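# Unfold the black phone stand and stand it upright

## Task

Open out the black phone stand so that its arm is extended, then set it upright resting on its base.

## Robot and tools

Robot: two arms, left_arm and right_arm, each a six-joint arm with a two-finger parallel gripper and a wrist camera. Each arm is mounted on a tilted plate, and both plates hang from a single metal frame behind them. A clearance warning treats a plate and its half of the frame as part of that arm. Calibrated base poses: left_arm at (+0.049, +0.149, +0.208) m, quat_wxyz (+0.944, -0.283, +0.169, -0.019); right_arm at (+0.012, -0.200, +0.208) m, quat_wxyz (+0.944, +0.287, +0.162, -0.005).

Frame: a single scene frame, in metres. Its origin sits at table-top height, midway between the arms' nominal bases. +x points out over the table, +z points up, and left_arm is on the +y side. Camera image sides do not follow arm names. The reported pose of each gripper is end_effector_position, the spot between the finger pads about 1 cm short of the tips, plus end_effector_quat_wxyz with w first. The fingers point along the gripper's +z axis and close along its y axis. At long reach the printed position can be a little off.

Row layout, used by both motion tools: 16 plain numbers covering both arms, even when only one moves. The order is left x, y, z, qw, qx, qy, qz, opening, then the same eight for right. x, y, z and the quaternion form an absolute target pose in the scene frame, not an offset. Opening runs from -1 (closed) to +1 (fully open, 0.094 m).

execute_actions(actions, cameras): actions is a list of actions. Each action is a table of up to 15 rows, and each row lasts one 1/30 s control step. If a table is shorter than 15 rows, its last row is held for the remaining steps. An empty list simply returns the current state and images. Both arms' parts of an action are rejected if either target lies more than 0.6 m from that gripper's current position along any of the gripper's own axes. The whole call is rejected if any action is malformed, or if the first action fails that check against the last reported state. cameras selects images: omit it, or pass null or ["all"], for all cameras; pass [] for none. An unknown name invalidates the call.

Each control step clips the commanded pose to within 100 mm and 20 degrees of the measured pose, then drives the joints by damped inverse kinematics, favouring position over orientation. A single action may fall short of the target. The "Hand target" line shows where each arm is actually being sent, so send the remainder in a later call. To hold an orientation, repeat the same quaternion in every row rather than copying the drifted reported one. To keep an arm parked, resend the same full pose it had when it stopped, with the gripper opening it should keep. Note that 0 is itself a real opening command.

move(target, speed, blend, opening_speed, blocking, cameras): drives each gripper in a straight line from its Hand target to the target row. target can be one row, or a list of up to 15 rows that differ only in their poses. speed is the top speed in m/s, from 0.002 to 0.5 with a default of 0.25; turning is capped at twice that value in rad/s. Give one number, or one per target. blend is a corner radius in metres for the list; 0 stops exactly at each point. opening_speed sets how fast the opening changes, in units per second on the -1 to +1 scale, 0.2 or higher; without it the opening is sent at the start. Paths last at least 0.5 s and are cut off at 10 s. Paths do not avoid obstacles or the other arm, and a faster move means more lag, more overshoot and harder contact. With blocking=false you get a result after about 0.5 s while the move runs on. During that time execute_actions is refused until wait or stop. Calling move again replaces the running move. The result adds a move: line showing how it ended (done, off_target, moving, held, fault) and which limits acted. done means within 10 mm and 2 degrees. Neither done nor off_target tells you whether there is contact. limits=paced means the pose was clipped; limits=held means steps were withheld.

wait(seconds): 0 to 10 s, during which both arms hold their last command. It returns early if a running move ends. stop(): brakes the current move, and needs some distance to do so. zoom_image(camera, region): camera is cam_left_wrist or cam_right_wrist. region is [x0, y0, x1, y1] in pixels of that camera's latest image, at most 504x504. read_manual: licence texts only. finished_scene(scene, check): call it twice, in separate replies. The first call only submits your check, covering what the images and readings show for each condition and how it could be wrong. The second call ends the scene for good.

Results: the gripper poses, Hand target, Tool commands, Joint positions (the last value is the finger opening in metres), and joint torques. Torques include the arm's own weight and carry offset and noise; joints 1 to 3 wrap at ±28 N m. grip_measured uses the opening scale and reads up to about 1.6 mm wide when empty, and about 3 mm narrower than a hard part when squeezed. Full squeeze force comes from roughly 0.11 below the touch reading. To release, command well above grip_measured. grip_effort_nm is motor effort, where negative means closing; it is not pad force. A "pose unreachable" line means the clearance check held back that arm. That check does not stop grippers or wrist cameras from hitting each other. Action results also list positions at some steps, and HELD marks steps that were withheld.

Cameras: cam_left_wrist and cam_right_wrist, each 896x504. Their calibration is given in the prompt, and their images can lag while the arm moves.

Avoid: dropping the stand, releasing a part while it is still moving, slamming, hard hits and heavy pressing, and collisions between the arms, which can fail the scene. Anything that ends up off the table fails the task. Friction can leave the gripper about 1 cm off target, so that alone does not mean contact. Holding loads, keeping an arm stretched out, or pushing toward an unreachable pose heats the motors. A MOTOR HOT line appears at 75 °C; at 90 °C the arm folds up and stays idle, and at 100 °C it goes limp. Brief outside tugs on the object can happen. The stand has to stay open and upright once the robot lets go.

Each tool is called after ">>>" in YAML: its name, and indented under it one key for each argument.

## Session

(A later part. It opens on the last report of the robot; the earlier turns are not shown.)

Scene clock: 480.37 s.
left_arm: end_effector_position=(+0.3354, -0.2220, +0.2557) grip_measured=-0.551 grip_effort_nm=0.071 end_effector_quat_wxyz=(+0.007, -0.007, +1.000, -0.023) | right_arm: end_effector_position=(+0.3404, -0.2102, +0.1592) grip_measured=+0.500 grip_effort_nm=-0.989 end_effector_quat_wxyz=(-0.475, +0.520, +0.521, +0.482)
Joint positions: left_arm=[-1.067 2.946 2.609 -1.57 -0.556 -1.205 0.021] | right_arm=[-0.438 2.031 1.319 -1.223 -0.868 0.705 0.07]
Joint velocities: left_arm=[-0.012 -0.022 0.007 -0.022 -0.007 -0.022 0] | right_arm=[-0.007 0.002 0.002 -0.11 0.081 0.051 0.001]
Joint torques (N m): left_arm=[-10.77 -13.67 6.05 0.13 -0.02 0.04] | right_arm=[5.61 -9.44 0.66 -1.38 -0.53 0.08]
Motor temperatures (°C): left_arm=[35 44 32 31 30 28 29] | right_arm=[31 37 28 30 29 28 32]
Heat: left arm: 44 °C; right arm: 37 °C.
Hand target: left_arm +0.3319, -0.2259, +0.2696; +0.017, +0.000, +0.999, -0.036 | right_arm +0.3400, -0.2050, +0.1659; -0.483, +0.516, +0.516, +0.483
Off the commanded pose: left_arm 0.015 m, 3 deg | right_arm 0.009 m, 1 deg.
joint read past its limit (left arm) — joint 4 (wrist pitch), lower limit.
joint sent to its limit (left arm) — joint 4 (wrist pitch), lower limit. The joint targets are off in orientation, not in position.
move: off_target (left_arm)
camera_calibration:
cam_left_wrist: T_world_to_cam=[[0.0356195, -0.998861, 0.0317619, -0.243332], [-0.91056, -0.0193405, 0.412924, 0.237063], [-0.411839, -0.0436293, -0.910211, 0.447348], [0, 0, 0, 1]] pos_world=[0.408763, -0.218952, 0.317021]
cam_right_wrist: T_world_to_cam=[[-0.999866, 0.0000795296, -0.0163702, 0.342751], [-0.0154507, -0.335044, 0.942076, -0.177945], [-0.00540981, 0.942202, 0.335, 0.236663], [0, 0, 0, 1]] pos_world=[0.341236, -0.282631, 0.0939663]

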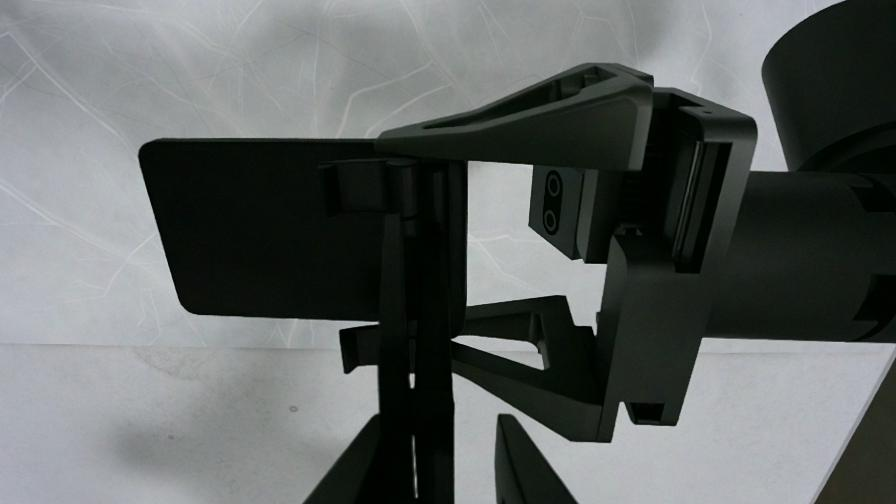

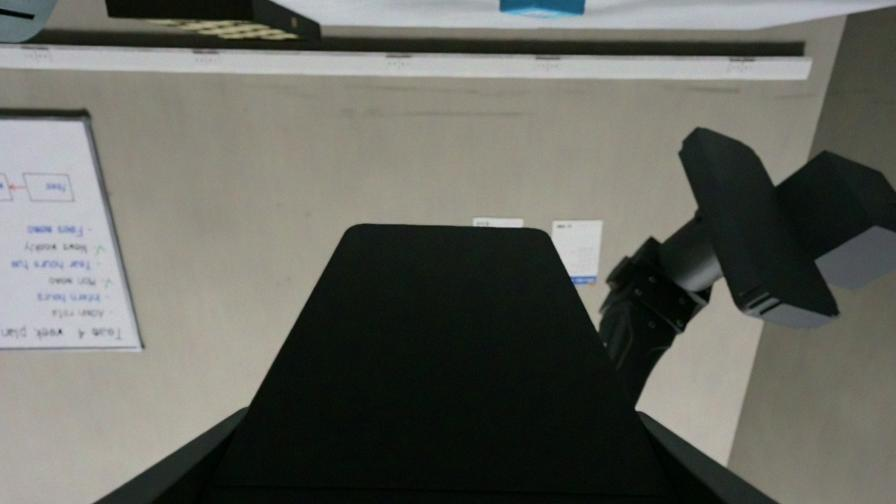

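>>> move:
  target:
    - [0.332,-0.220,0.310,0,0,0.998,-0.06,-0.55,0.340,-0.205,0.166,-0.483,0.516,0.516,0.483,0.2]
    - [0.335,-0.15,0.350,0,0,0.966,-0.259,-0.55,0.340,-0.205,0.166,-0.483,0.516,0.516,0.483,0.2]
  speed: 0.08

Scene clock: 485.53 s.
left_arm: end_effector_position=(+0.3339, -0.1557, +0.3493) grip_measured=-0.551 grip_effort_nm=0.071 end_effector_quat_wxyz=(+0.004, -0.001, +0.968, -0.252) | right_arm: end_effector_position=(+0.3404, -0.2102, +0.1592) grip_measured=+0.500 grip_effort_nm=-0.984 end_effector_quat_wxyz=(-0.476, +0.520, +0.520, +0.482)
Joint positions: left_arm=[-1.057 2.133 1.651 -0.968 -0.333 -0.988 0.021] | right_arm=[-0.438 2.031 1.319 -1.223 -0.868 0.706 0.07]
Joint velocities: left_arm=[0.007 -0.007 -0.002 -0.066 0.037 0.037 0] | right_arm=[-0.002 0.027 0.012 0.007 -0.022 0.037 0]
Joint torques (N m): left_arm=[-5.72 -9.17 6.87 0.77 0.25 0.07] | right_arm=[5.46 -9.59 0.68 -1.35 -0.56 0.06]
Motor temperatures (°C): left_arm=[35 44 32 31 30 28 29] | right_arm=[31 38 28 30 29 28 32]
Heat: left arm: 44 °C; right arm: 38 °C.
Hand target: left_arm +0.3362, -0.1497, +0.3514; +0.002, -0.003, +0.966, -0.257 | right_arm +0.3400, -0.2050, +0.1659; -0.483, +0.516, +0.516, +0.483
Off the commanded pose: left_arm 0.006 m, 1 deg | right_arm 0.009 m, 1 deg.
move: done
camera_calibration:
cam_left_wrist: T_world_to_cam=[[0.0221028, -0.880244, 0.474007, -0.311439], [-0.908138, 0.180595, 0.377717, 0.240927], [-0.418087, -0.438812, -0.795391, 0.435278], [0, 0, 0, 1]] pos_world=[0.407663, -0.126648, 0.402838]
cam_right_wrist: T_world_to_cam=[[-0.999878, 0.000142571, -0.0156099, 0.342647], [-0.0147555, -0.335048, 0.942086, -0.178184], [-0.00509576, 0.942201, 0.335009, 0.236555], [0, 0, 0, 1]] pos_world=[0.341181, -0.282631, 0.0939653]

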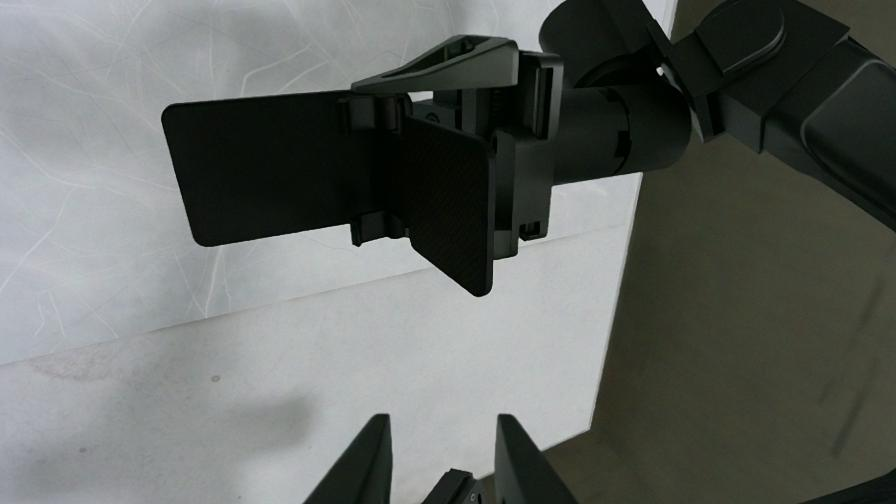

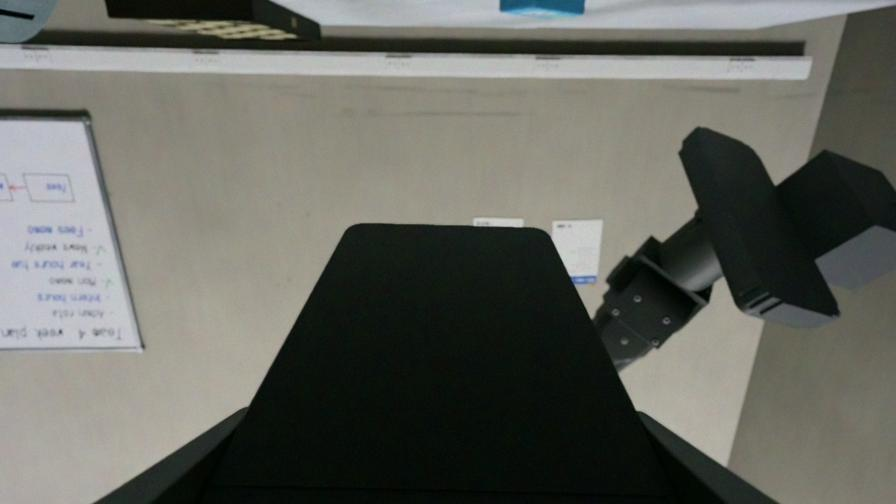

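>>> move:
  target:
    - [0.335,-0.08,0.33,0,0,0.966,-0.259,0.9,0.340,-0.205,0.166,-0.483,0.516,0.516,0.483,0.2]
    - [0.335,-0.06,0.29,0.406,0.579,0.579,-0.406,0.9,0.340,-0.205,0.166,-0.483,0.516,0.516,0.483,0.2]
  speed: 0.15

Scene clock: 494.73 s.
left_arm: end_effector_position=(+0.3420, -0.0563, +0.2924) grip_measured=+0.899 grip_effort_nm=0.081 end_effector_quat_wxyz=(+0.415, +0.577, +0.587, -0.387) | right_arm: end_effector_position=(+0.3404, -0.2102, +0.1592) grip_measured=+0.500 grip_effort_nm=-0.979 end_effector_quat_wxyz=(-0.476, +0.520, +0.520, +0.482)
Joint positions: left_arm=[-0.518 1.531 0.728 -0.158 0.393 1.097 0.089] | right_arm=[-0.438 2.031 1.319 -1.223 -0.868 0.706 0.07]
Joint velocities: left_arm=[-0.022 -0.002 -0.022 -0.037 0.051 -0.007 0] | right_arm=[-0.002 -0.017 -0.002 0.066 -0.022 -0.007 0]
Joint torques (N m): left_arm=[-3.34 -3.22 7.43 0.63 0.77 0.06] | right_arm=[5.45 -9.51 0.61 -1.34 -0.58 0.08]
Motor temperatures (°C): left_arm=[33 40 32 32 30 28 29] | right_arm=[31 39 28 30 29 28 32]
Heat: left arm: 40 °C; right arm: 39 °C.
Hand target: left_arm +0.3366, -0.0577, +0.2887; +0.405, +0.579, +0.583, -0.400 | right_arm +0.3400, -0.2050, +0.1659; -0.483, +0.516, +0.516, +0.483
Off the commanded pose: left_arm 0.008 m, 3 deg | right_arm 0.009 m, 1 deg.
move: off_target (left_arm)
camera_calibration:
cam_left_wrist: T_world_to_cam=[[-0.998392, -0.0556731, -0.0106478, 0.339981], [-0.0326306, 0.71812, -0.695153, 0.296369], [0.0463478, -0.693688, -0.718783, 0.241492], [0, 0, 0, 1]] pos_world=[0.337913, -0.026381, 0.383222]
cam_right_wrist: T_world_to_cam=[[-0.999884, 0.00017409, -0.0152298, 0.342595], [-0.0144079, -0.33505, 0.94209, -0.178303], [-0.00493874, 0.9422, 0.335013, 0.2365], [0, 0, 0, 1]] pos_world=[0.341154, -0.282631, 0.0939649]

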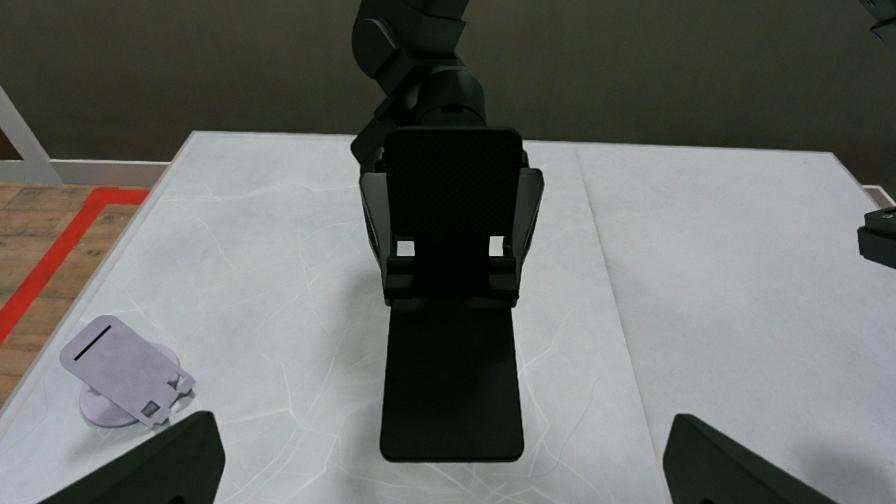

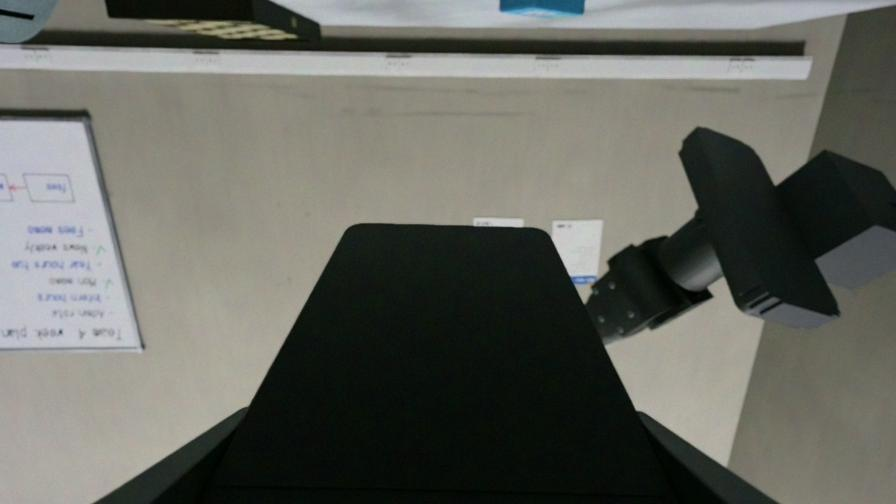

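>>> move:
  target:
    - [0.335,-0.13,0.275,0.406,0.579,0.579,-0.406,0.9,0.340,-0.205,0.166,-0.483,0.516,0.516,0.483,0.2]
    - [0.335,-0.195,0.25,0.406,0.579,0.579,-0.406,0.9,0.340,-0.205,0.166,-0.483,0.516,0.516,0.483,0.2]
  speed: 0.08

Scene clock: 500.27 s.
left_arm: end_effector_position=(+0.3402, -0.1860, +0.2459) grip_measured=+0.899 grip_effort_nm=0.081 end_effector_quat_wxyz=(+0.407, +0.572, +0.588, -0.402) | right_arm: end_effector_position=(+0.3404, -0.2102, +0.1592) grip_measured=+0.500 grip_effort_nm=-0.984 end_effector_quat_wxyz=(-0.476, +0.520, +0.520, +0.482)
Joint positions: left_arm=[-0.681 2.089 0.888 0.275 0.317 0.937 0.089] | right_arm=[-0.438 2.031 1.319 -1.223 -0.868 0.706 0.07]
Joint velocities: left_arm=[0.002 -0.002 -0.022 -0.007 -0.11 -0.081 -0.001] | right_arm=[-0.007 -0.017 0.007 0.066 -0.051 0.037 0]
Joint torques (N m): left_arm=[-8.61 -5.38 8.21 1.08 0.47 -0.1] | right_arm=[5.49 -9.43 0.76 -1.38 -0.53 0.11]
Motor temperatures (°C): left_arm=[33 39 32 32 30 28 28] | right_arm=[31 40 28 30 29 28 32]
Heat: left arm: 39 °C; right arm: 40 °C.
Hand target: left_arm +0.3343, -0.1957, +0.2503; +0.407, +0.578, +0.579, -0.407 | right_arm +0.3400, -0.2050, +0.1659; -0.483, +0.516, +0.516, +0.483
Off the commanded pose: left_arm 0.011 m, 1 deg | right_arm 0.009 m, 1 deg.
move: off_target (left_arm)
camera_calibration:
cam_left_wrist: T_world_to_cam=[[-0.998843, -0.0436571, 0.0201839, 0.325239], [-0.0452509, 0.710767, -0.70197, 0.361725], [0.0162999, -0.702071, -0.71192, 0.125184], [0, 0, 0, 1]] pos_world=[0.33919, -0.155015, 0.336477]
cam_right_wrist: T_world_to_cam=[[-0.999884, 0.00017409, -0.0152298, 0.342595], [-0.0144079, -0.33505, 0.94209, -0.178303], [-0.00493874, 0.9422, 0.335013, 0.2365], [0, 0, 0, 1]] pos_world=[0.341154, -0.282631, 0.0939649]

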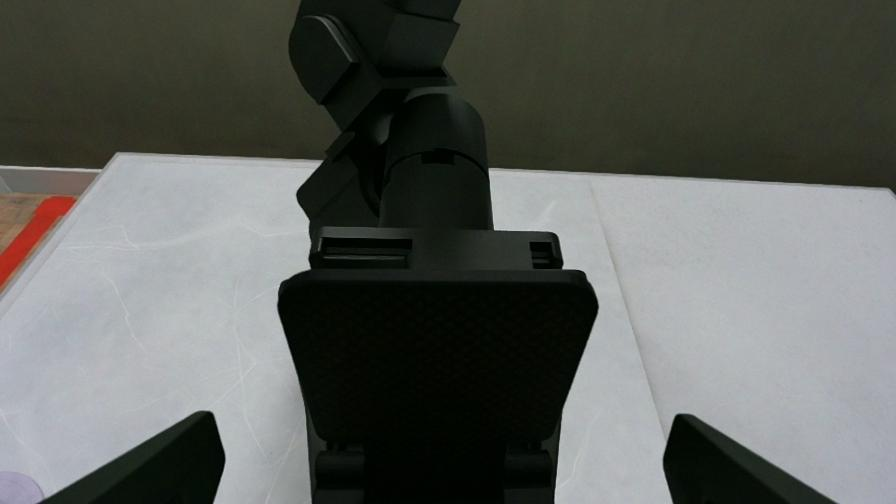

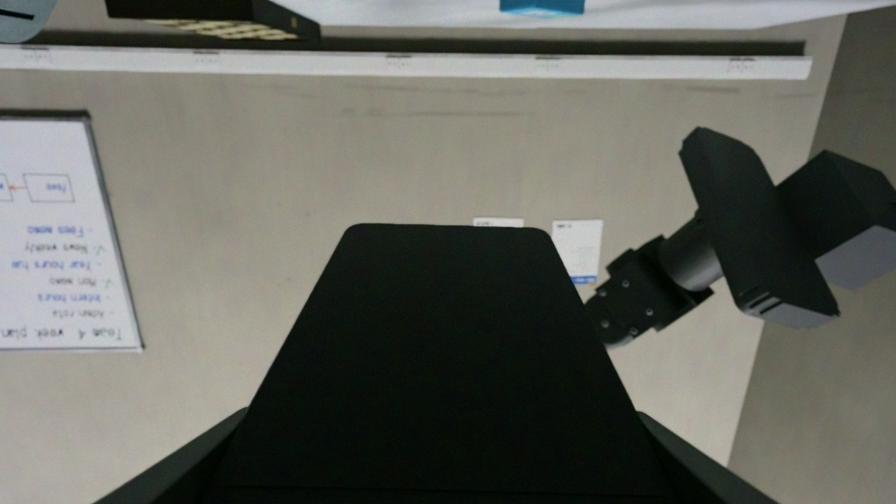

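>>> move:
  target: [0.336,-0.229,0.248,0.406,0.579,0.579,-0.406,0.9,0.340,-0.205,0.166,-0.483,0.516,0.516,0.483,0.2]
  speed: 0.05

>>> move:
  target: [0.336,-0.229,0.248,0.406,0.579,0.579,-0.406,0.3,0.340,-0.205,0.166,-0.483,0.516,0.516,0.483,0.2]
  speed: 0.05
  opening_speed: 0.4

Scene clock: 505.23 s.
left_arm: end_effector_position=(+0.3433, -0.2181, +0.2447) grip_measured=+0.899 grip_effort_nm=0.076 end_effector_quat_wxyz=(+0.407, +0.573, +0.588, -0.401) | right_arm: end_effector_position=(+0.3404, -0.2102, +0.1592) grip_measured=+0.500 grip_effort_nm=-0.979 end_effector_quat_wxyz=(-0.476, +0.520, +0.520, +0.482)
Joint positions: left_arm=[-0.726 2.199 0.987 0.297 0.289 0.901 0.089] | right_arm=[-0.438 2.031 1.319 -1.223 -0.868 0.706 0.07]
Joint velocities: left_arm=[-0.002 -0.017 0.002 -0.051 -0.051 0.037 -0.001] | right_arm=[-0.002 -0.002 0.007 0.037 0.007 -0.007 0]
Joint torques (N m): left_arm=[-9.13 -5.85 8.54 1.07 0.48 -0.1] | right_arm=[5.38 -9.51 0.76 -1.36 -0.6 0.06]
Motor temperatures (°C): left_arm=[33 38 32 32 30 28 28] | right_arm=[31 40 28 31 29 28 32]
Heat: left arm: 38 °C; right arm: 40 °C.
Hand target: left_arm +0.3353, -0.2287, +0.2481; +0.406, +0.579, +0.579, -0.406 | right_arm +0.3400, -0.2050, +0.1659; -0.483, +0.516, +0.516, +0.483
Off the commanded pose: left_arm 0.014 m, 1 deg | right_arm 0.009 m, 1 deg.
move: off_target (left_arm)
camera_calibration:
cam_left_wrist: T_world_to_cam=[[-0.998845, -0.0442169, 0.0188189, 0.327192], [-0.0447039, 0.7113, -0.701466, 0.383681], [0.0176308, -0.701497, -0.712455, 0.101478], [0, 0, 0, 1]] pos_world=[0.342177, -0.187258, 0.33528]
cam_right_wrist: T_world_to_cam=[[-0.999884, 0.00017409, -0.0152298, 0.342595], [-0.0144079, -0.33505, 0.94209, -0.178303], [-0.00493874, 0.9422, 0.335013, 0.2365], [0, 0, 0, 1]] pos_world=[0.341154, -0.282631, 0.0939649]

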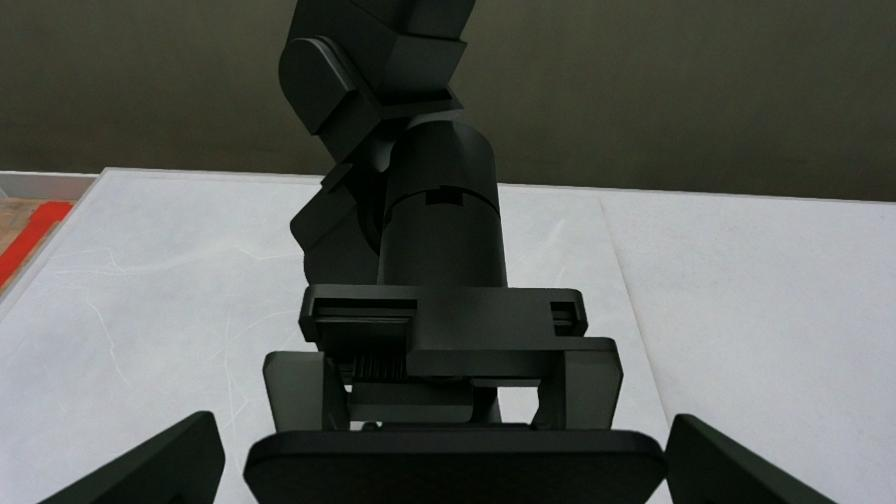

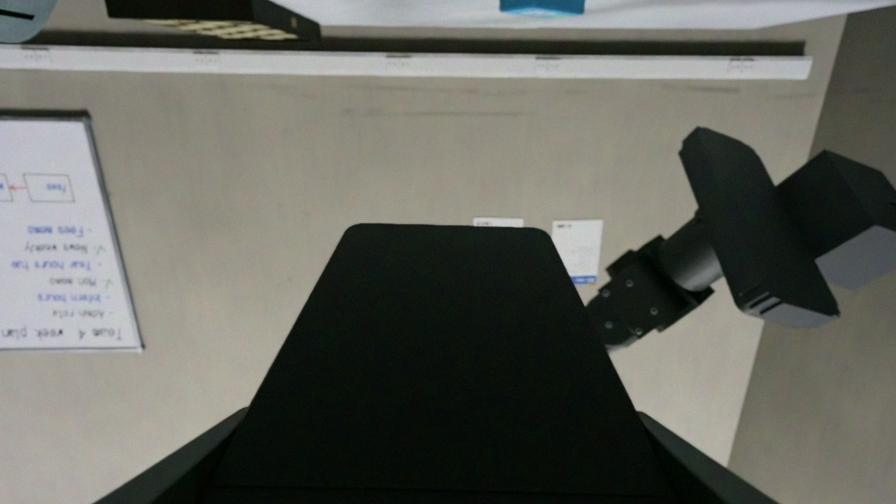

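Scene clock: 506.93 s.
left_arm: end_effector_position=(+0.3427, -0.2185, +0.2450) grip_measured=+0.318 grip_effort_nm=-0.945 end_effector_quat_wxyz=(+0.407, +0.573, +0.587, -0.401) | right_arm: end_effector_position=(+0.3404, -0.2102, +0.1592) grip_measured=+0.500 grip_effort_nm=-0.989 end_effector_quat_wxyz=(-0.478, +0.522, +0.518, +0.480)
Joint positions: left_arm=[-0.727 2.199 0.987 0.297 0.288 0.9 0.062] | right_arm=[-0.438 2.031 1.319 -1.223 -0.868 0.714 0.07]
Joint velocities: left_arm=[-0.002 -0.012 0.002 0.051 -0.007 0.007 -0.001] | right_arm=[0.017 -0.002 -0.017 0.022 0.037 0.051 -0.001]
Joint torques (N m): left_arm=[-8.96 -5.83 8.72 1.07 0.5 -0.08] | right_arm=[5.55 -9.59 0.53 -1.37 -0.57 0.06]
Motor temperatures (°C): left_arm=[33 37 32 32 30 28 28] | right_arm=[31 40 28 31 29 28 32]
Heat: left arm: 37 °C; right arm: 40 °C.
Hand target: left_arm +0.3356, -0.2286, +0.2481; +0.406, +0.579, +0.579, -0.406 | right_arm +0.3400, -0.2050, +0.1659; -0.483, +0.516, +0.516, +0.483
Off the commanded pose: left_arm 0.013 m, 1 deg | right_arm 0.009 m, 1 deg.
move: off_target (left_arm)
camera_calibration:
cam_left_wrist: T_world_to_cam=[[-0.998912, -0.0428425, 0.0184144, 0.326947], [-0.0434481, 0.711649, -0.701191, 0.383697], [0.0169362, -0.701228, -0.712736, 0.101844], [0, 0, 0, 1]] pos_world=[0.341537, -0.187634, 0.335612]
cam_right_wrist: T_world_to_cam=[[-0.999971, 0.000804317, -0.00762699, 0.341547], [-0.00745556, -0.335089, 0.942157, -0.180689], [-0.00179792, 0.942186, 0.335085, 0.235417], [0, 0, 0, 1]] pos_world=[0.340613, -0.282628, 0.093958]

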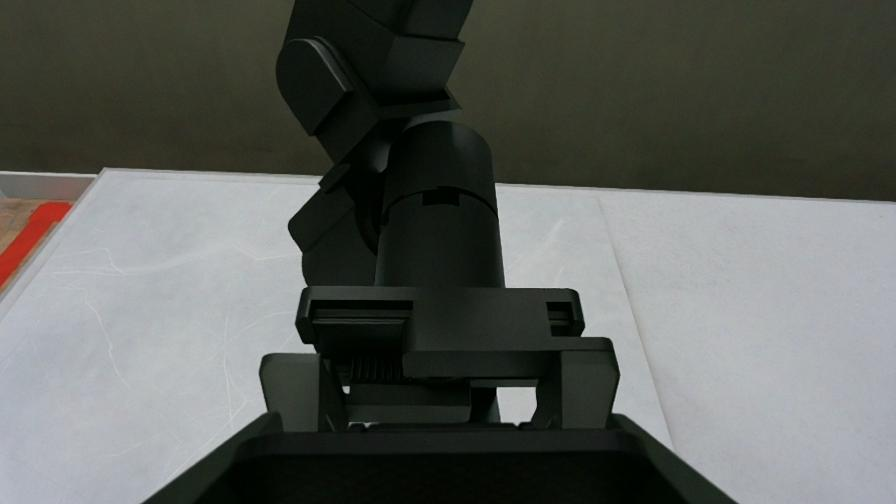

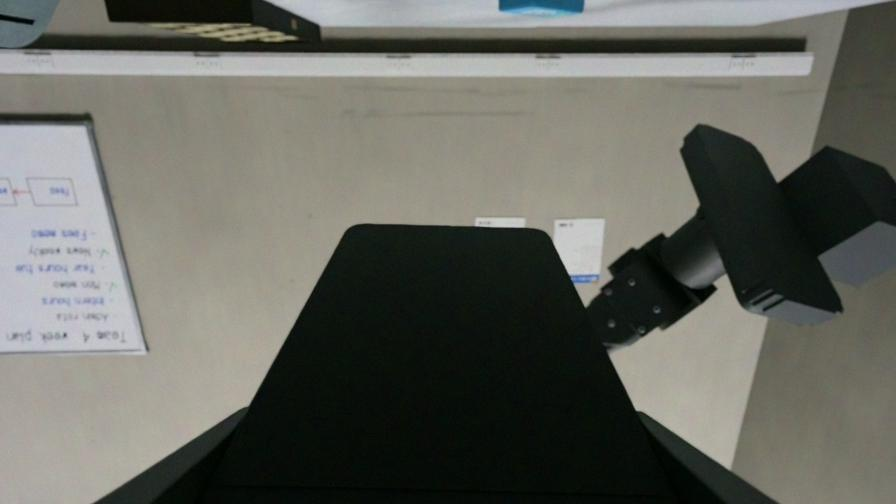

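>>> move:
  target: [0.336,-0.229,0.275,0.406,0.579,0.579,-0.406,0.1,0.340,-0.205,0.156,-0.483,0.516,0.516,0.483,0.2]
  speed: 0.03

Scene clock: 509.60 s.
left_arm: end_effector_position=(+0.3402, -0.2216, +0.2476) grip_measured=+0.315 grip_effort_nm=-1.013 end_effector_quat_wxyz=(+0.394, +0.578, +0.599, -0.390) | right_arm: end_effector_position=(+0.3388, -0.2100, +0.1611) grip_measured=+0.500 grip_effort_nm=-0.984 end_effector_quat_wxyz=(-0.482, +0.521, +0.516, +0.479)
Joint positions: left_arm=[-0.756 2.195 1.008 0.253 0.238 0.873 0.062] | right_arm=[-0.438 2.031 1.319 -1.237 -0.868 0.71 0.07]
Joint velocities: left_arm=[-0.027 0.012 0.002 -0.051 0.037 -0.007 0] | right_arm=[-0.002 -0.002 -0.007 0.037 -0.007 0.007 0]
Joint torques (N m): left_arm=[-10.44 -9.96 8.84 0.82 0.76 -0.17] | right_arm=[4.27 -7.04 1.78 -1.16 -0.49 -0.11]
Motor temperatures (°C): left_arm=[33 37 32 32 30 28 28] | right_arm=[31 40 28 31 29 28 32]
Heat: left arm: 37 °C; right arm: 40 °C.
Hand target: left_arm +0.3356, -0.2287, +0.2750; +0.407, +0.578, +0.579, -0.407 | right_arm +0.3400, -0.2051, +0.1560; +0.483, -0.516, -0.516, -0.483
Off the commanded pose: left_arm 0.029 m, 3 deg | right_arm 0.007 m, 1 deg.
move: off_target (left_arm)
camera_calibration:
cam_left_wrist: T_world_to_cam=[[-0.998477, -0.0488281, 0.0256848, 0.321076], [-0.0534246, 0.739473, -0.671063, 0.389711], [0.0137735, -0.671413, -0.740956, 0.116226], [0, 0, 0, 1]] pos_world=[0.339806, -0.194468, 0.339392]
cam_right_wrist: T_world_to_cam=[[-0.999991, -0.00422714, -0.000487109, 0.337752], [0.000984892, -0.341304, 0.939952, -0.18623], [-0.00413956, 0.939943, 0.341305, 0.23396], [0, 0, 0, 1]] pos_world=[0.338901, -0.282043, 0.0953605]

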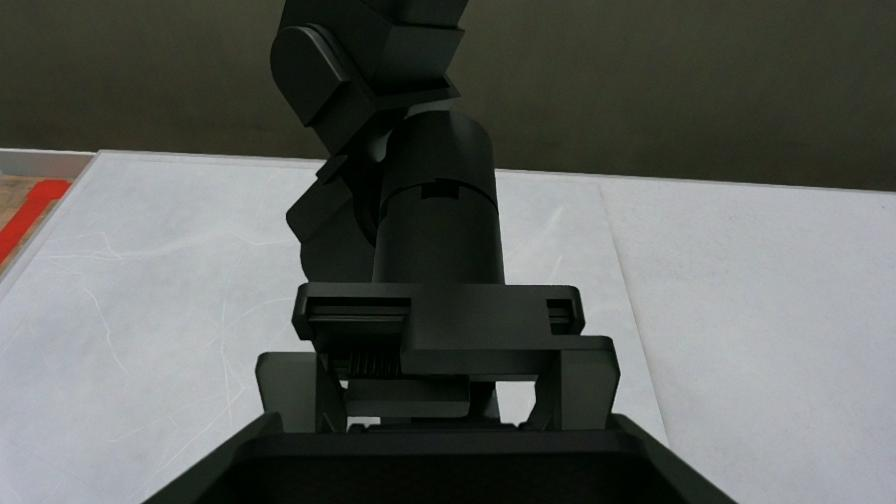

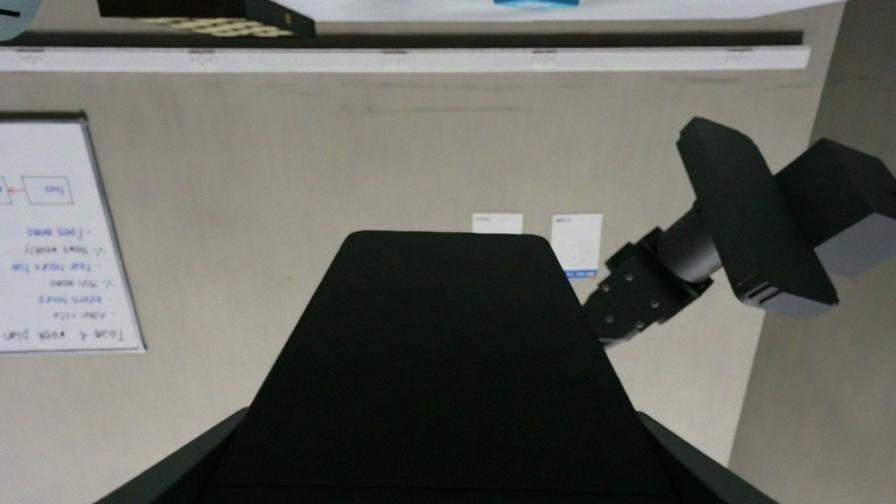

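>>> move:
  target: [0.336,-0.229,0.305,0.406,0.579,0.579,-0.406,0.1,0.340,-0.205,0.136,-0.483,0.516,0.516,0.483,0.2]
  speed: 0.03

Scene clock: 512.93 s.
left_arm: end_effector_position=(+0.3370, -0.2194, +0.2524) grip_measured=+0.315 grip_effort_nm=-1.018 end_effector_quat_wxyz=(+0.370, +0.583, +0.618, -0.376) | right_arm: end_effector_position=(+0.3336, -0.2050, +0.1635) grip_measured=+0.500 grip_effort_nm=-0.984 end_effector_quat_wxyz=(-0.508, +0.508, +0.501, +0.482)
Joint positions: left_arm=[-0.79 2.169 1.03 0.168 0.168 0.83 0.062] | right_arm=[-0.438 2.074 1.334 -1.296 -0.887 0.666 0.07]
Joint velocities: left_arm=[-0.017 0.002 -0.002 0.051 -0.037 0.007 0.001] | right_arm=[-0.012 -0.007 -0.022 0.066 0.037 0.007 -0.001]
Joint torques (N m): left_arm=[-11.56 -12.53 9.89 0.92 1.17 -0.11] | right_arm=[2.36 -5.57 3.08 -0.56 -0.23 0.02]
Motor temperatures (°C): left_arm=[34 38 33 33 30 28 29] | right_arm=[31 40 28 30 29 28 32]
Heat: left arm: 38 °C; right arm: 40 °C.
Hand target: left_arm +0.3349, -0.2280, +0.3039; +0.406, +0.579, +0.578, -0.407 | right_arm +0.3393, -0.2062, +0.1375; +0.483, -0.517, -0.516, -0.483
Off the commanded pose: left_arm 0.053 m, 7 deg | right_arm 0.028 m, 3 deg.
move: off_target (left_arm, right_arm)
camera_calibration:
cam_left_wrist: T_world_to_cam=[[-0.997146, -0.0606124, 0.0450117, 0.309888], [-0.0754575, 0.78064, -0.620408, 0.394818], [0.00246647, -0.622034, -0.782986, 0.146553], [0, 0, 0, 1]] pos_world=[0.338434, -0.198267, 0.345749]
cam_right_wrist: T_world_to_cam=[[-0.999454, -0.0230276, 0.0236978, 0.324521], [0.0308496, -0.393325, 0.918882, -0.203972], [-0.0118387, 0.919111, 0.393821, 0.218083], [0, 0, 0, 1]] pos_world=[0.333218, -0.273197, 0.0938499]

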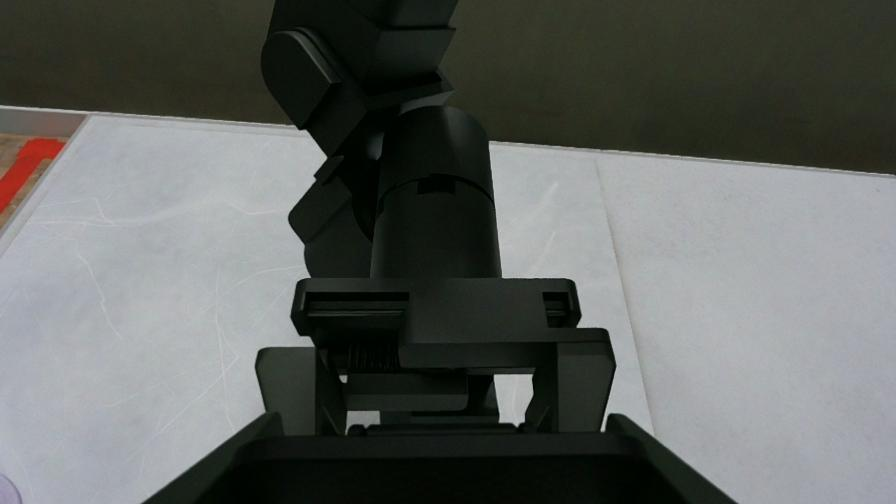

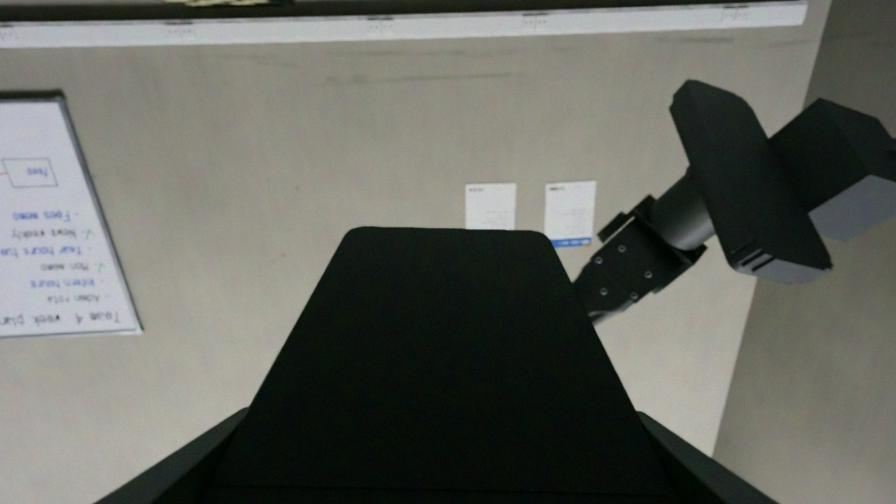

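>>> move:
  target:
    - [0.336,-0.229,0.248,0.406,0.579,0.579,-0.406,0.1,0.340,-0.205,0.166,-0.483,0.516,0.516,0.483,0.2]
  speed: 0.04
  cameras: []

>>> move:
  target:
    - [0.336,-0.229,0.248,0.406,0.579,0.579,-0.406,0.9,0.340,-0.205,0.166,-0.483,0.516,0.516,0.483,0.2]
  speed: 0.04
  opening_speed: 0.6
  cameras: []

>>> move:
  target:
    - [0.336,-0.14,0.28,0.406,0.579,0.579,-0.406,0.9,0.340,-0.205,0.166,-0.483,0.516,0.516,0.483,0.2]
    - [0.336,-0.20,0.37,0.122,0.696,0.696,-0.122,0.9,0.340,-0.205,0.166,-0.483,0.516,0.516,0.483,0.2]
  speed: 0.12
  cameras: ["cam_left_wrist"]

Scene clock: 519.87 s.
left_arm: end_effector_position=(+0.3419, -0.2213, +0.2480) grip_measured=+0.315 grip_effort_nm=-1.013 end_effector_quat_wxyz=(+0.396, +0.581, +0.596, -0.388) | right_arm: end_effector_position=(+0.3391, -0.2068, +0.1613) grip_measured=+0.500 grip_effort_nm=-0.984 end_effector_quat_wxyz=(-0.490, +0.517, +0.508, +0.484)
Joint positions: left_arm=[-0.754 2.194 1.012 0.248 0.239 0.885 0.062] | right_arm=[-0.436 2.051 1.324 -1.248 -0.886 0.698 0.07]
Joint velocities: left_arm=[-0.017 -0.002 -0.012 -0.066 -0.007 0.037 -0.001] | right_arm=[0.007 -0.012 -0.002 -0.007 0.007 -0.022 -0.001]
Joint torques (N m): left_arm=[-6.48 -5.5 6.48 1.62 0.97 0.11] | right_arm=[5.22 -11.19 0.25 -1.16 -0.38 0.12]
Motor temperatures (°C): left_arm=[34 39 33 33 31 28 29] | right_arm=[31 39 28 30 29 28 32]
Heat: left arm: 39 °C; right arm: 39 °C.
Hand target: left_arm +0.3359, -0.2284, +0.2480; +0.406, +0.579, +0.580, -0.405 | right_arm +0.3400, -0.2051, +0.1662; +0.484, -0.515, -0.516, -0.484
Off the commanded pose: left_arm 0.010 m, 3 deg | right_arm 0.005 m, 1 deg.
move: off_target (left_arm)
No camera images: "cameras" was empty.

Scene clock: 521.40 s.
left_arm: end_effector_position=(+0.3458, -0.2259, +0.2565) grip_measured=+0.899 grip_effort_nm=0.081 end_effector_quat_wxyz=(+0.416, +0.573, +0.584, -0.396) | right_arm: end_effector_position=(+0.3362, -0.2055, +0.1596) grip_measured=+0.500 grip_effort_nm=-0.979 end_effector_quat_wxyz=(-0.493, +0.518, +0.510, +0.479)
Joint positions: left_arm=[-0.754 2.199 1.012 0.295 0.269 0.888 0.089] | right_arm=[-0.435 2.051 1.316 -1.242 -0.876 0.705 0.07]
Joint velocities: left_arm=[-0.002 0.007 -0.012 -0.037 -0.022 0.022 -0.001] | right_arm=[-0.017 0.007 0.002 0.066 -0.007 0.007 0]
Joint torques (N m): left_arm=[-6.54 -5.9 6.5 1.16 0.66 0.01] | right_arm=[5.26 -10.88 0.76 -1.22 -0.52 0.11]
Motor temperatures (°C): left_arm=[34 38 33 33 31 28 29] | right_arm=[31 39 28 30 29 28 32]
Heat: left arm: 38 °C; right arm: 39 °C.
Hand target: left_arm +0.3357, -0.2287, +0.2480; +0.406, +0.579, +0.579, -0.406 | right_arm +0.3398, -0.2049, +0.1661; +0.484, -0.516, -0.516, -0.484
Off the commanded pose: left_arm 0.013 m, 2 deg | right_arm 0.007 m, 1 deg.
move: off_target (left_arm)
No camera images: "cameras" was empty.

Scene clock: 526.77 s.
left_arm: end_effector_position=(+0.3461, -0.1927, +0.3687) grip_measured=+0.899 grip_effort_nm=0.076 end_effector_quat_wxyz=(+0.125, +0.690, +0.700, -0.132) | right_arm: end_effector_position=(+0.3362, -0.2055, +0.1595) grip_measured=+0.500 grip_effort_nm=-0.984 end_effector_quat_wxyz=(-0.492, +0.518, +0.510, +0.479)
Joint positions: left_arm=[-1.103 2.492 2.253 -1.37 -0.395 0.469 0.089] | right_arm=[-0.435 2.051 1.316 -1.241 -0.875 0.705 0.07]
Joint velocities: left_arm=[-0.002 -0.022 0.007 -0.007 -0.066 -0.081 0.001] | right_arm=[-0.012 -0.007 0.002 -0.081 0.007 0.051 -0.001]
Joint torques (N m): left_arm=[-10.19 -6.95 9.96 0.43 0.06 -0.11] | right_arm=[5.05 -11 0.58 -1.26 -0.48 0.04]
Motor temperatures (°C): left_arm=[34 38 33 33 31 28 29] | right_arm=[31 40 28 30 29 28 32]
Heat: left arm: 38 °C; right arm: 40 °C.
Hand target: left_arm +0.3344, -0.2011, +0.3701; +0.124, +0.700, +0.691, -0.127 | right_arm +0.3398, -0.2050, +0.1661; +0.484, -0.516, -0.516, -0.484
Off the commanded pose: left_arm 0.013 m, 1 deg | right_arm 0.008 m, 1 deg.
move: off_target (left_arm)
camera_calibration:
cam_left_wrist: T_world_to_cam=[[-0.999317, -0.036567, 0.00534832, 0.335378], [-0.0360761, 0.996646, 0.0734583, 0.218947], [-0.00801653, 0.0732152, -0.997284, 0.470801], [0, 0, 0, 1]] pos_world=[0.346822, -0.240419, 0.451645]
Images, in order (width x height): cam_left_wrist 896x504.

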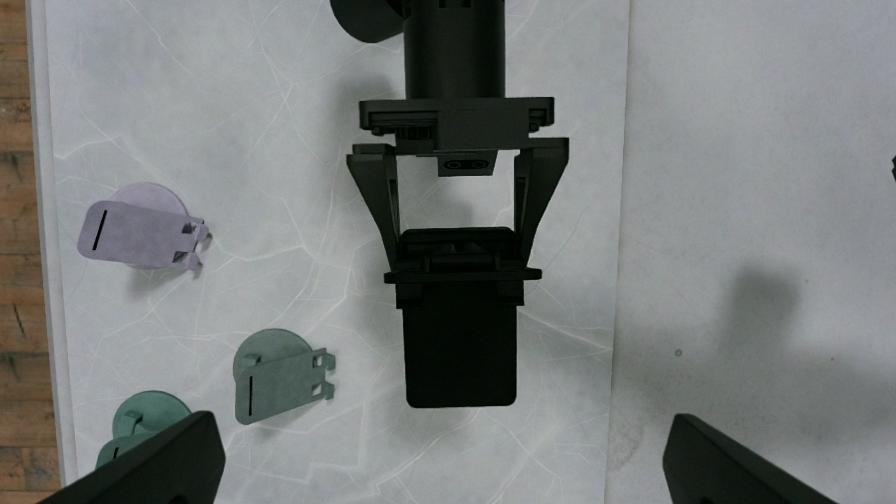

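>>> zoom_image:
  camera: "cam_left_wrist"
  region: [360, 210, 560, 320]

>>> zoom_image:
  camera: "cam_left_wrist"
  region: [60, 160, 360, 480]

Scaled by 2.520.

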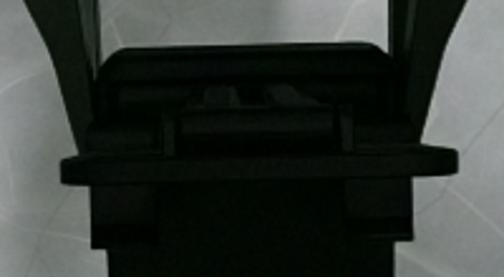

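Scaled by 1.575.

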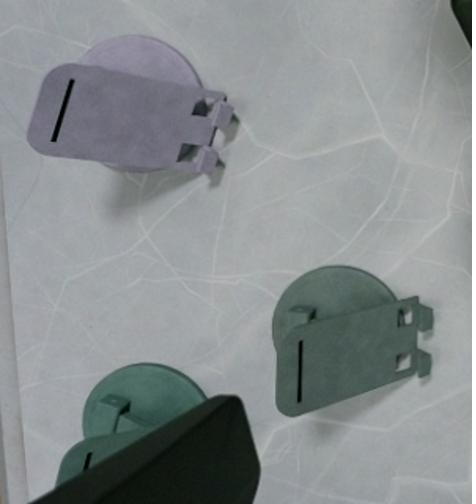

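>>> move:
  target:
    - [0.336,-0.06,0.40,0.122,0.696,0.696,-0.122,0.9,0.340,-0.21,0.21,-0.483,0.516,0.516,0.483,0.2]
    - [0.336,-0.06,0.40,0.122,0.696,0.696,-0.122,0.9,0.345,-0.22,0.26,-0.30,0.64,0.64,0.30,0.2]
    - [0.336,-0.06,0.40,0.122,0.696,0.696,-0.122,0.9,0.345,-0.22,0.28,0,0.707,0.707,0,0.2]
  speed: 0.15

Scene clock: 546.23 s.
left_arm: end_effector_position=(+0.3362, -0.0672, +0.4030) grip_measured=+0.899 grip_effort_nm=0.081 end_effector_quat_wxyz=(+0.128, +0.695, +0.697, -0.125) | right_arm: end_effector_position=(+0.3401, -0.2188, +0.2774) grip_measured=+0.500 grip_effort_nm=-0.989 end_effector_quat_wxyz=(-0.018, +0.706, +0.707, +0.022)
Joint positions: left_arm=[-1.091 2.024 1.831 -1.41 -0.408 0.495 0.089] | right_arm=[0.548 1.566 1.313 -1.298 0.624 2.09 0.07]
Joint velocities: left_arm=[0.017 0.002 0.017 0.022 -0.022 0.007 0] | right_arm=[-0.007 0.002 0.007 0.037 0.022 -0.037 0]
Joint torques (N m): left_arm=[-5.09 -6.52 6.42 0.42 0.07 0.06] | right_arm=[5.68 -2.91 5.37 -0.11 0.13 0.11]
Motor temperatures (°C): left_arm=[34 38 33 32 30 28 28] | right_arm=[31 40 28 30 29 28 32]
Heat: left arm: 38 °C; right arm: 40 °C.
Hand target: left_arm +0.3366, -0.0600, +0.4005; +0.122, +0.696, +0.696, -0.122 | right_arm +0.3410, -0.2173, +0.2798; -0.012, +0.701, +0.713, +0.015
Off the commanded pose: left_arm 0.008 m, 1 deg | right_arm 0.006 m, 3 deg.
joint sent to its limit (right arm) — joint 6 (wrist roll), upper limit. The joint targets are off in position, not in orientation.
move: off_target (right_arm)
camera_calibration:
cam_left_wrist: T_world_to_cam=[[-0.999543, -0.0286408, -0.00966023, 0.336508], [-0.0293142, 0.996457, 0.0788359, 0.0865544], [0.00736808, 0.079083, -0.996841, 0.490781], [0, 0, 0, 1]] pos_world=[0.335275, -0.115422, 0.485658]
cam_right_wrist: T_world_to_cam=[[-0.999947, -0.0101674, -0.00133714, 0.33799], [-0.00963051, 0.886238, 0.46313, 0.105914], [-0.00352381, 0.463119, -0.886289, 0.438511], [0, 0, 0, 1]] pos_world=[0.340537, -0.293511, 0.340048]

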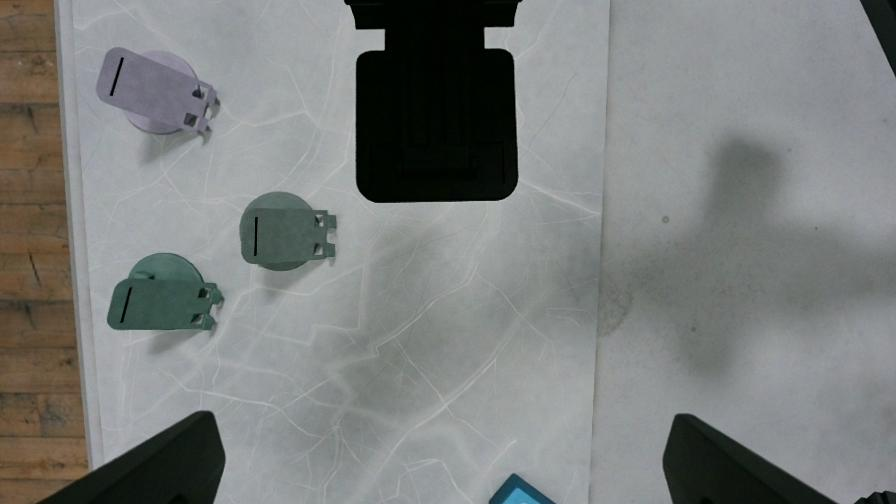

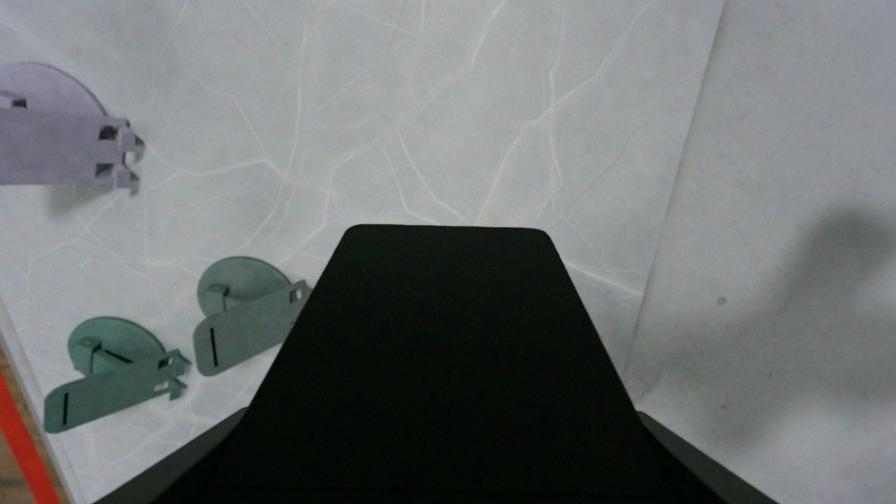

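Zoom onto the arm's back.

>>> zoom_image:
  camera: "cam_left_wrist"
  region: [340, 0, 540, 210]

Scaled by 2.400.

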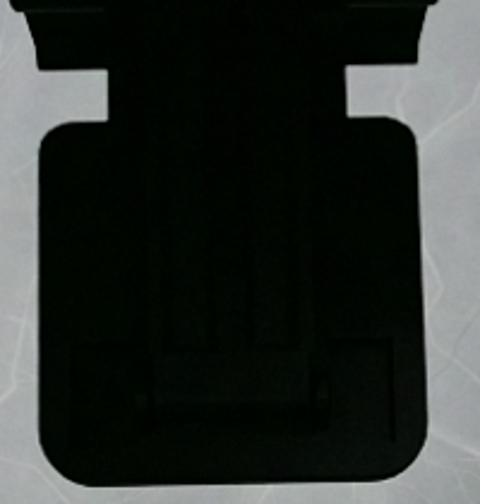

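>>> move:
  target: [0.336,-0.13,0.375,0.122,0.696,0.696,-0.122,0.9,0.345,-0.22,0.28,0,0.707,0.707,0,0.2]
  speed: 0.15
  cameras: ["cam_left_wrist"]

>>> zoom_image:
  camera: "cam_left_wrist"
  region: [350, 160, 550, 400]

Scene clock: 550.50 s.
left_arm: end_effector_position=(+0.3312, -0.0908, +0.3828) grip_measured=+0.899 grip_effort_nm=0.085 end_effector_quat_wxyz=(+0.111, +0.703, +0.692, -0.119) | right_arm: end_effector_position=(+0.3435, -0.2206, +0.2781) grip_measured=+0.500 grip_effort_nm=-0.984 end_effector_quat_wxyz=(-0.012, +0.706, +0.708, +0.019)
Joint positions: left_arm=[-1.091 2.106 1.833 -1.37 -0.409 0.495 0.089] | right_arm=[0.548 1.577 1.327 -1.306 0.639 2.092 0.07]
Joint velocities: left_arm=[-0.017 0.002 0.002 -0.066 0.037 0.022 0] | right_arm=[-0.012 -0.012 0.012 -0.051 -0.007 -0.022 -0.001]
Joint torques (N m): left_arm=[-6.22 -7.16 7.98 0.42 0.11 -0.04] | right_arm=[5.7 -2.71 5.42 -0.1 0.15 0.11]
Motor temperatures (°C): left_arm=[33 38 33 32 30 28 28] | right_arm=[31 39 28 30 29 28 32]
Heat: left arm: 38 °C; right arm: 39 °C.
Hand target: left_arm +0.3326, -0.0872, +0.3869; +0.115, +0.701, +0.693, -0.120 | right_arm +0.3443, -0.2197, +0.2798; -0.005, +0.701, +0.713, +0.011
Off the commanded pose: left_arm 0.040 m, 2 deg | right_arm 0.002 m, 3 deg.
joint sent to its limit (right arm) — joint 6 (wrist roll), upper limit.
move: held (left_arm; a check stopped the path), off_target (right_arm; braked when a check withheld steps of left_arm); limits=held
pose unreachable (left arm): on one or more control steps of this call, first in action 0 (counted from 0), this arm could not follow its commanded pose, so it was not sent that pose on those steps. It may still have moved: this result reports where it is.
cause: moving toward the commanded pose would bring a part of the arm too close to another arm (this arm's wrist camera and the right arm's wrist (the part past joint 4), at the place that arm is still heading or pushing toward).
camera_calibration:
cam_left_wrist: T_world_to_cam=[[-0.999967, -0.00813346, 0.000100157, 0.328947], [-0.00807147, 0.99372, 0.111604, 0.0917505], [-0.00100726, 0.1116, -0.993753, 0.477111], [0, 0, 0, 1]] pos_world=[0.330157, -0.141744, 0.463858]
Images, in order (width x height): cam_left_wrist 896x504.

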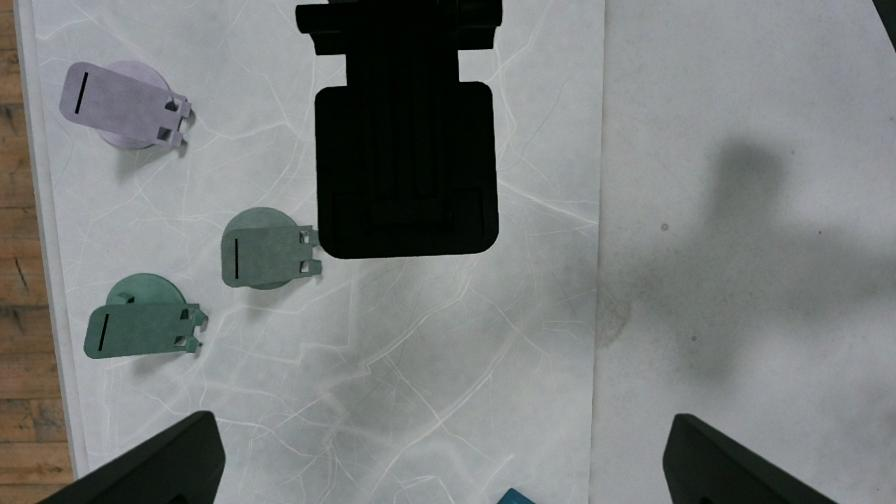

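Scaled by 2.100.

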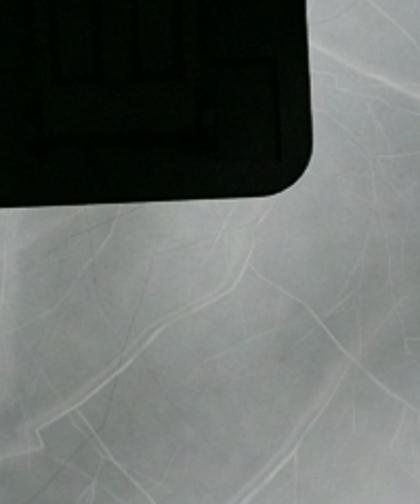

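>>> zoom_image:
  camera: "cam_left_wrist"
  region: [290, 0, 520, 130]

>>> zoom_image:
  camera: "cam_left_wrist"
  region: [310, 120, 510, 270]

Scaled by 2.191.

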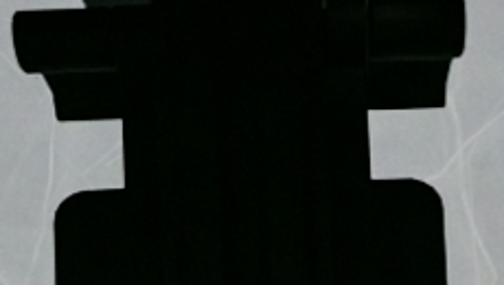

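Scaled by 2.520.

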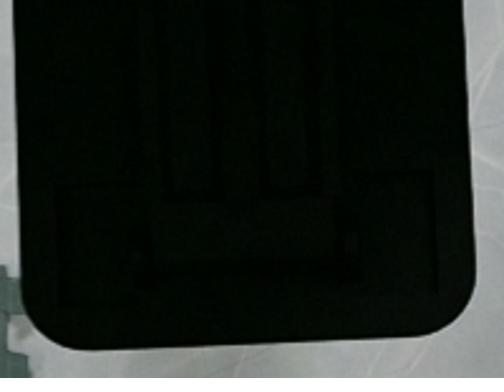

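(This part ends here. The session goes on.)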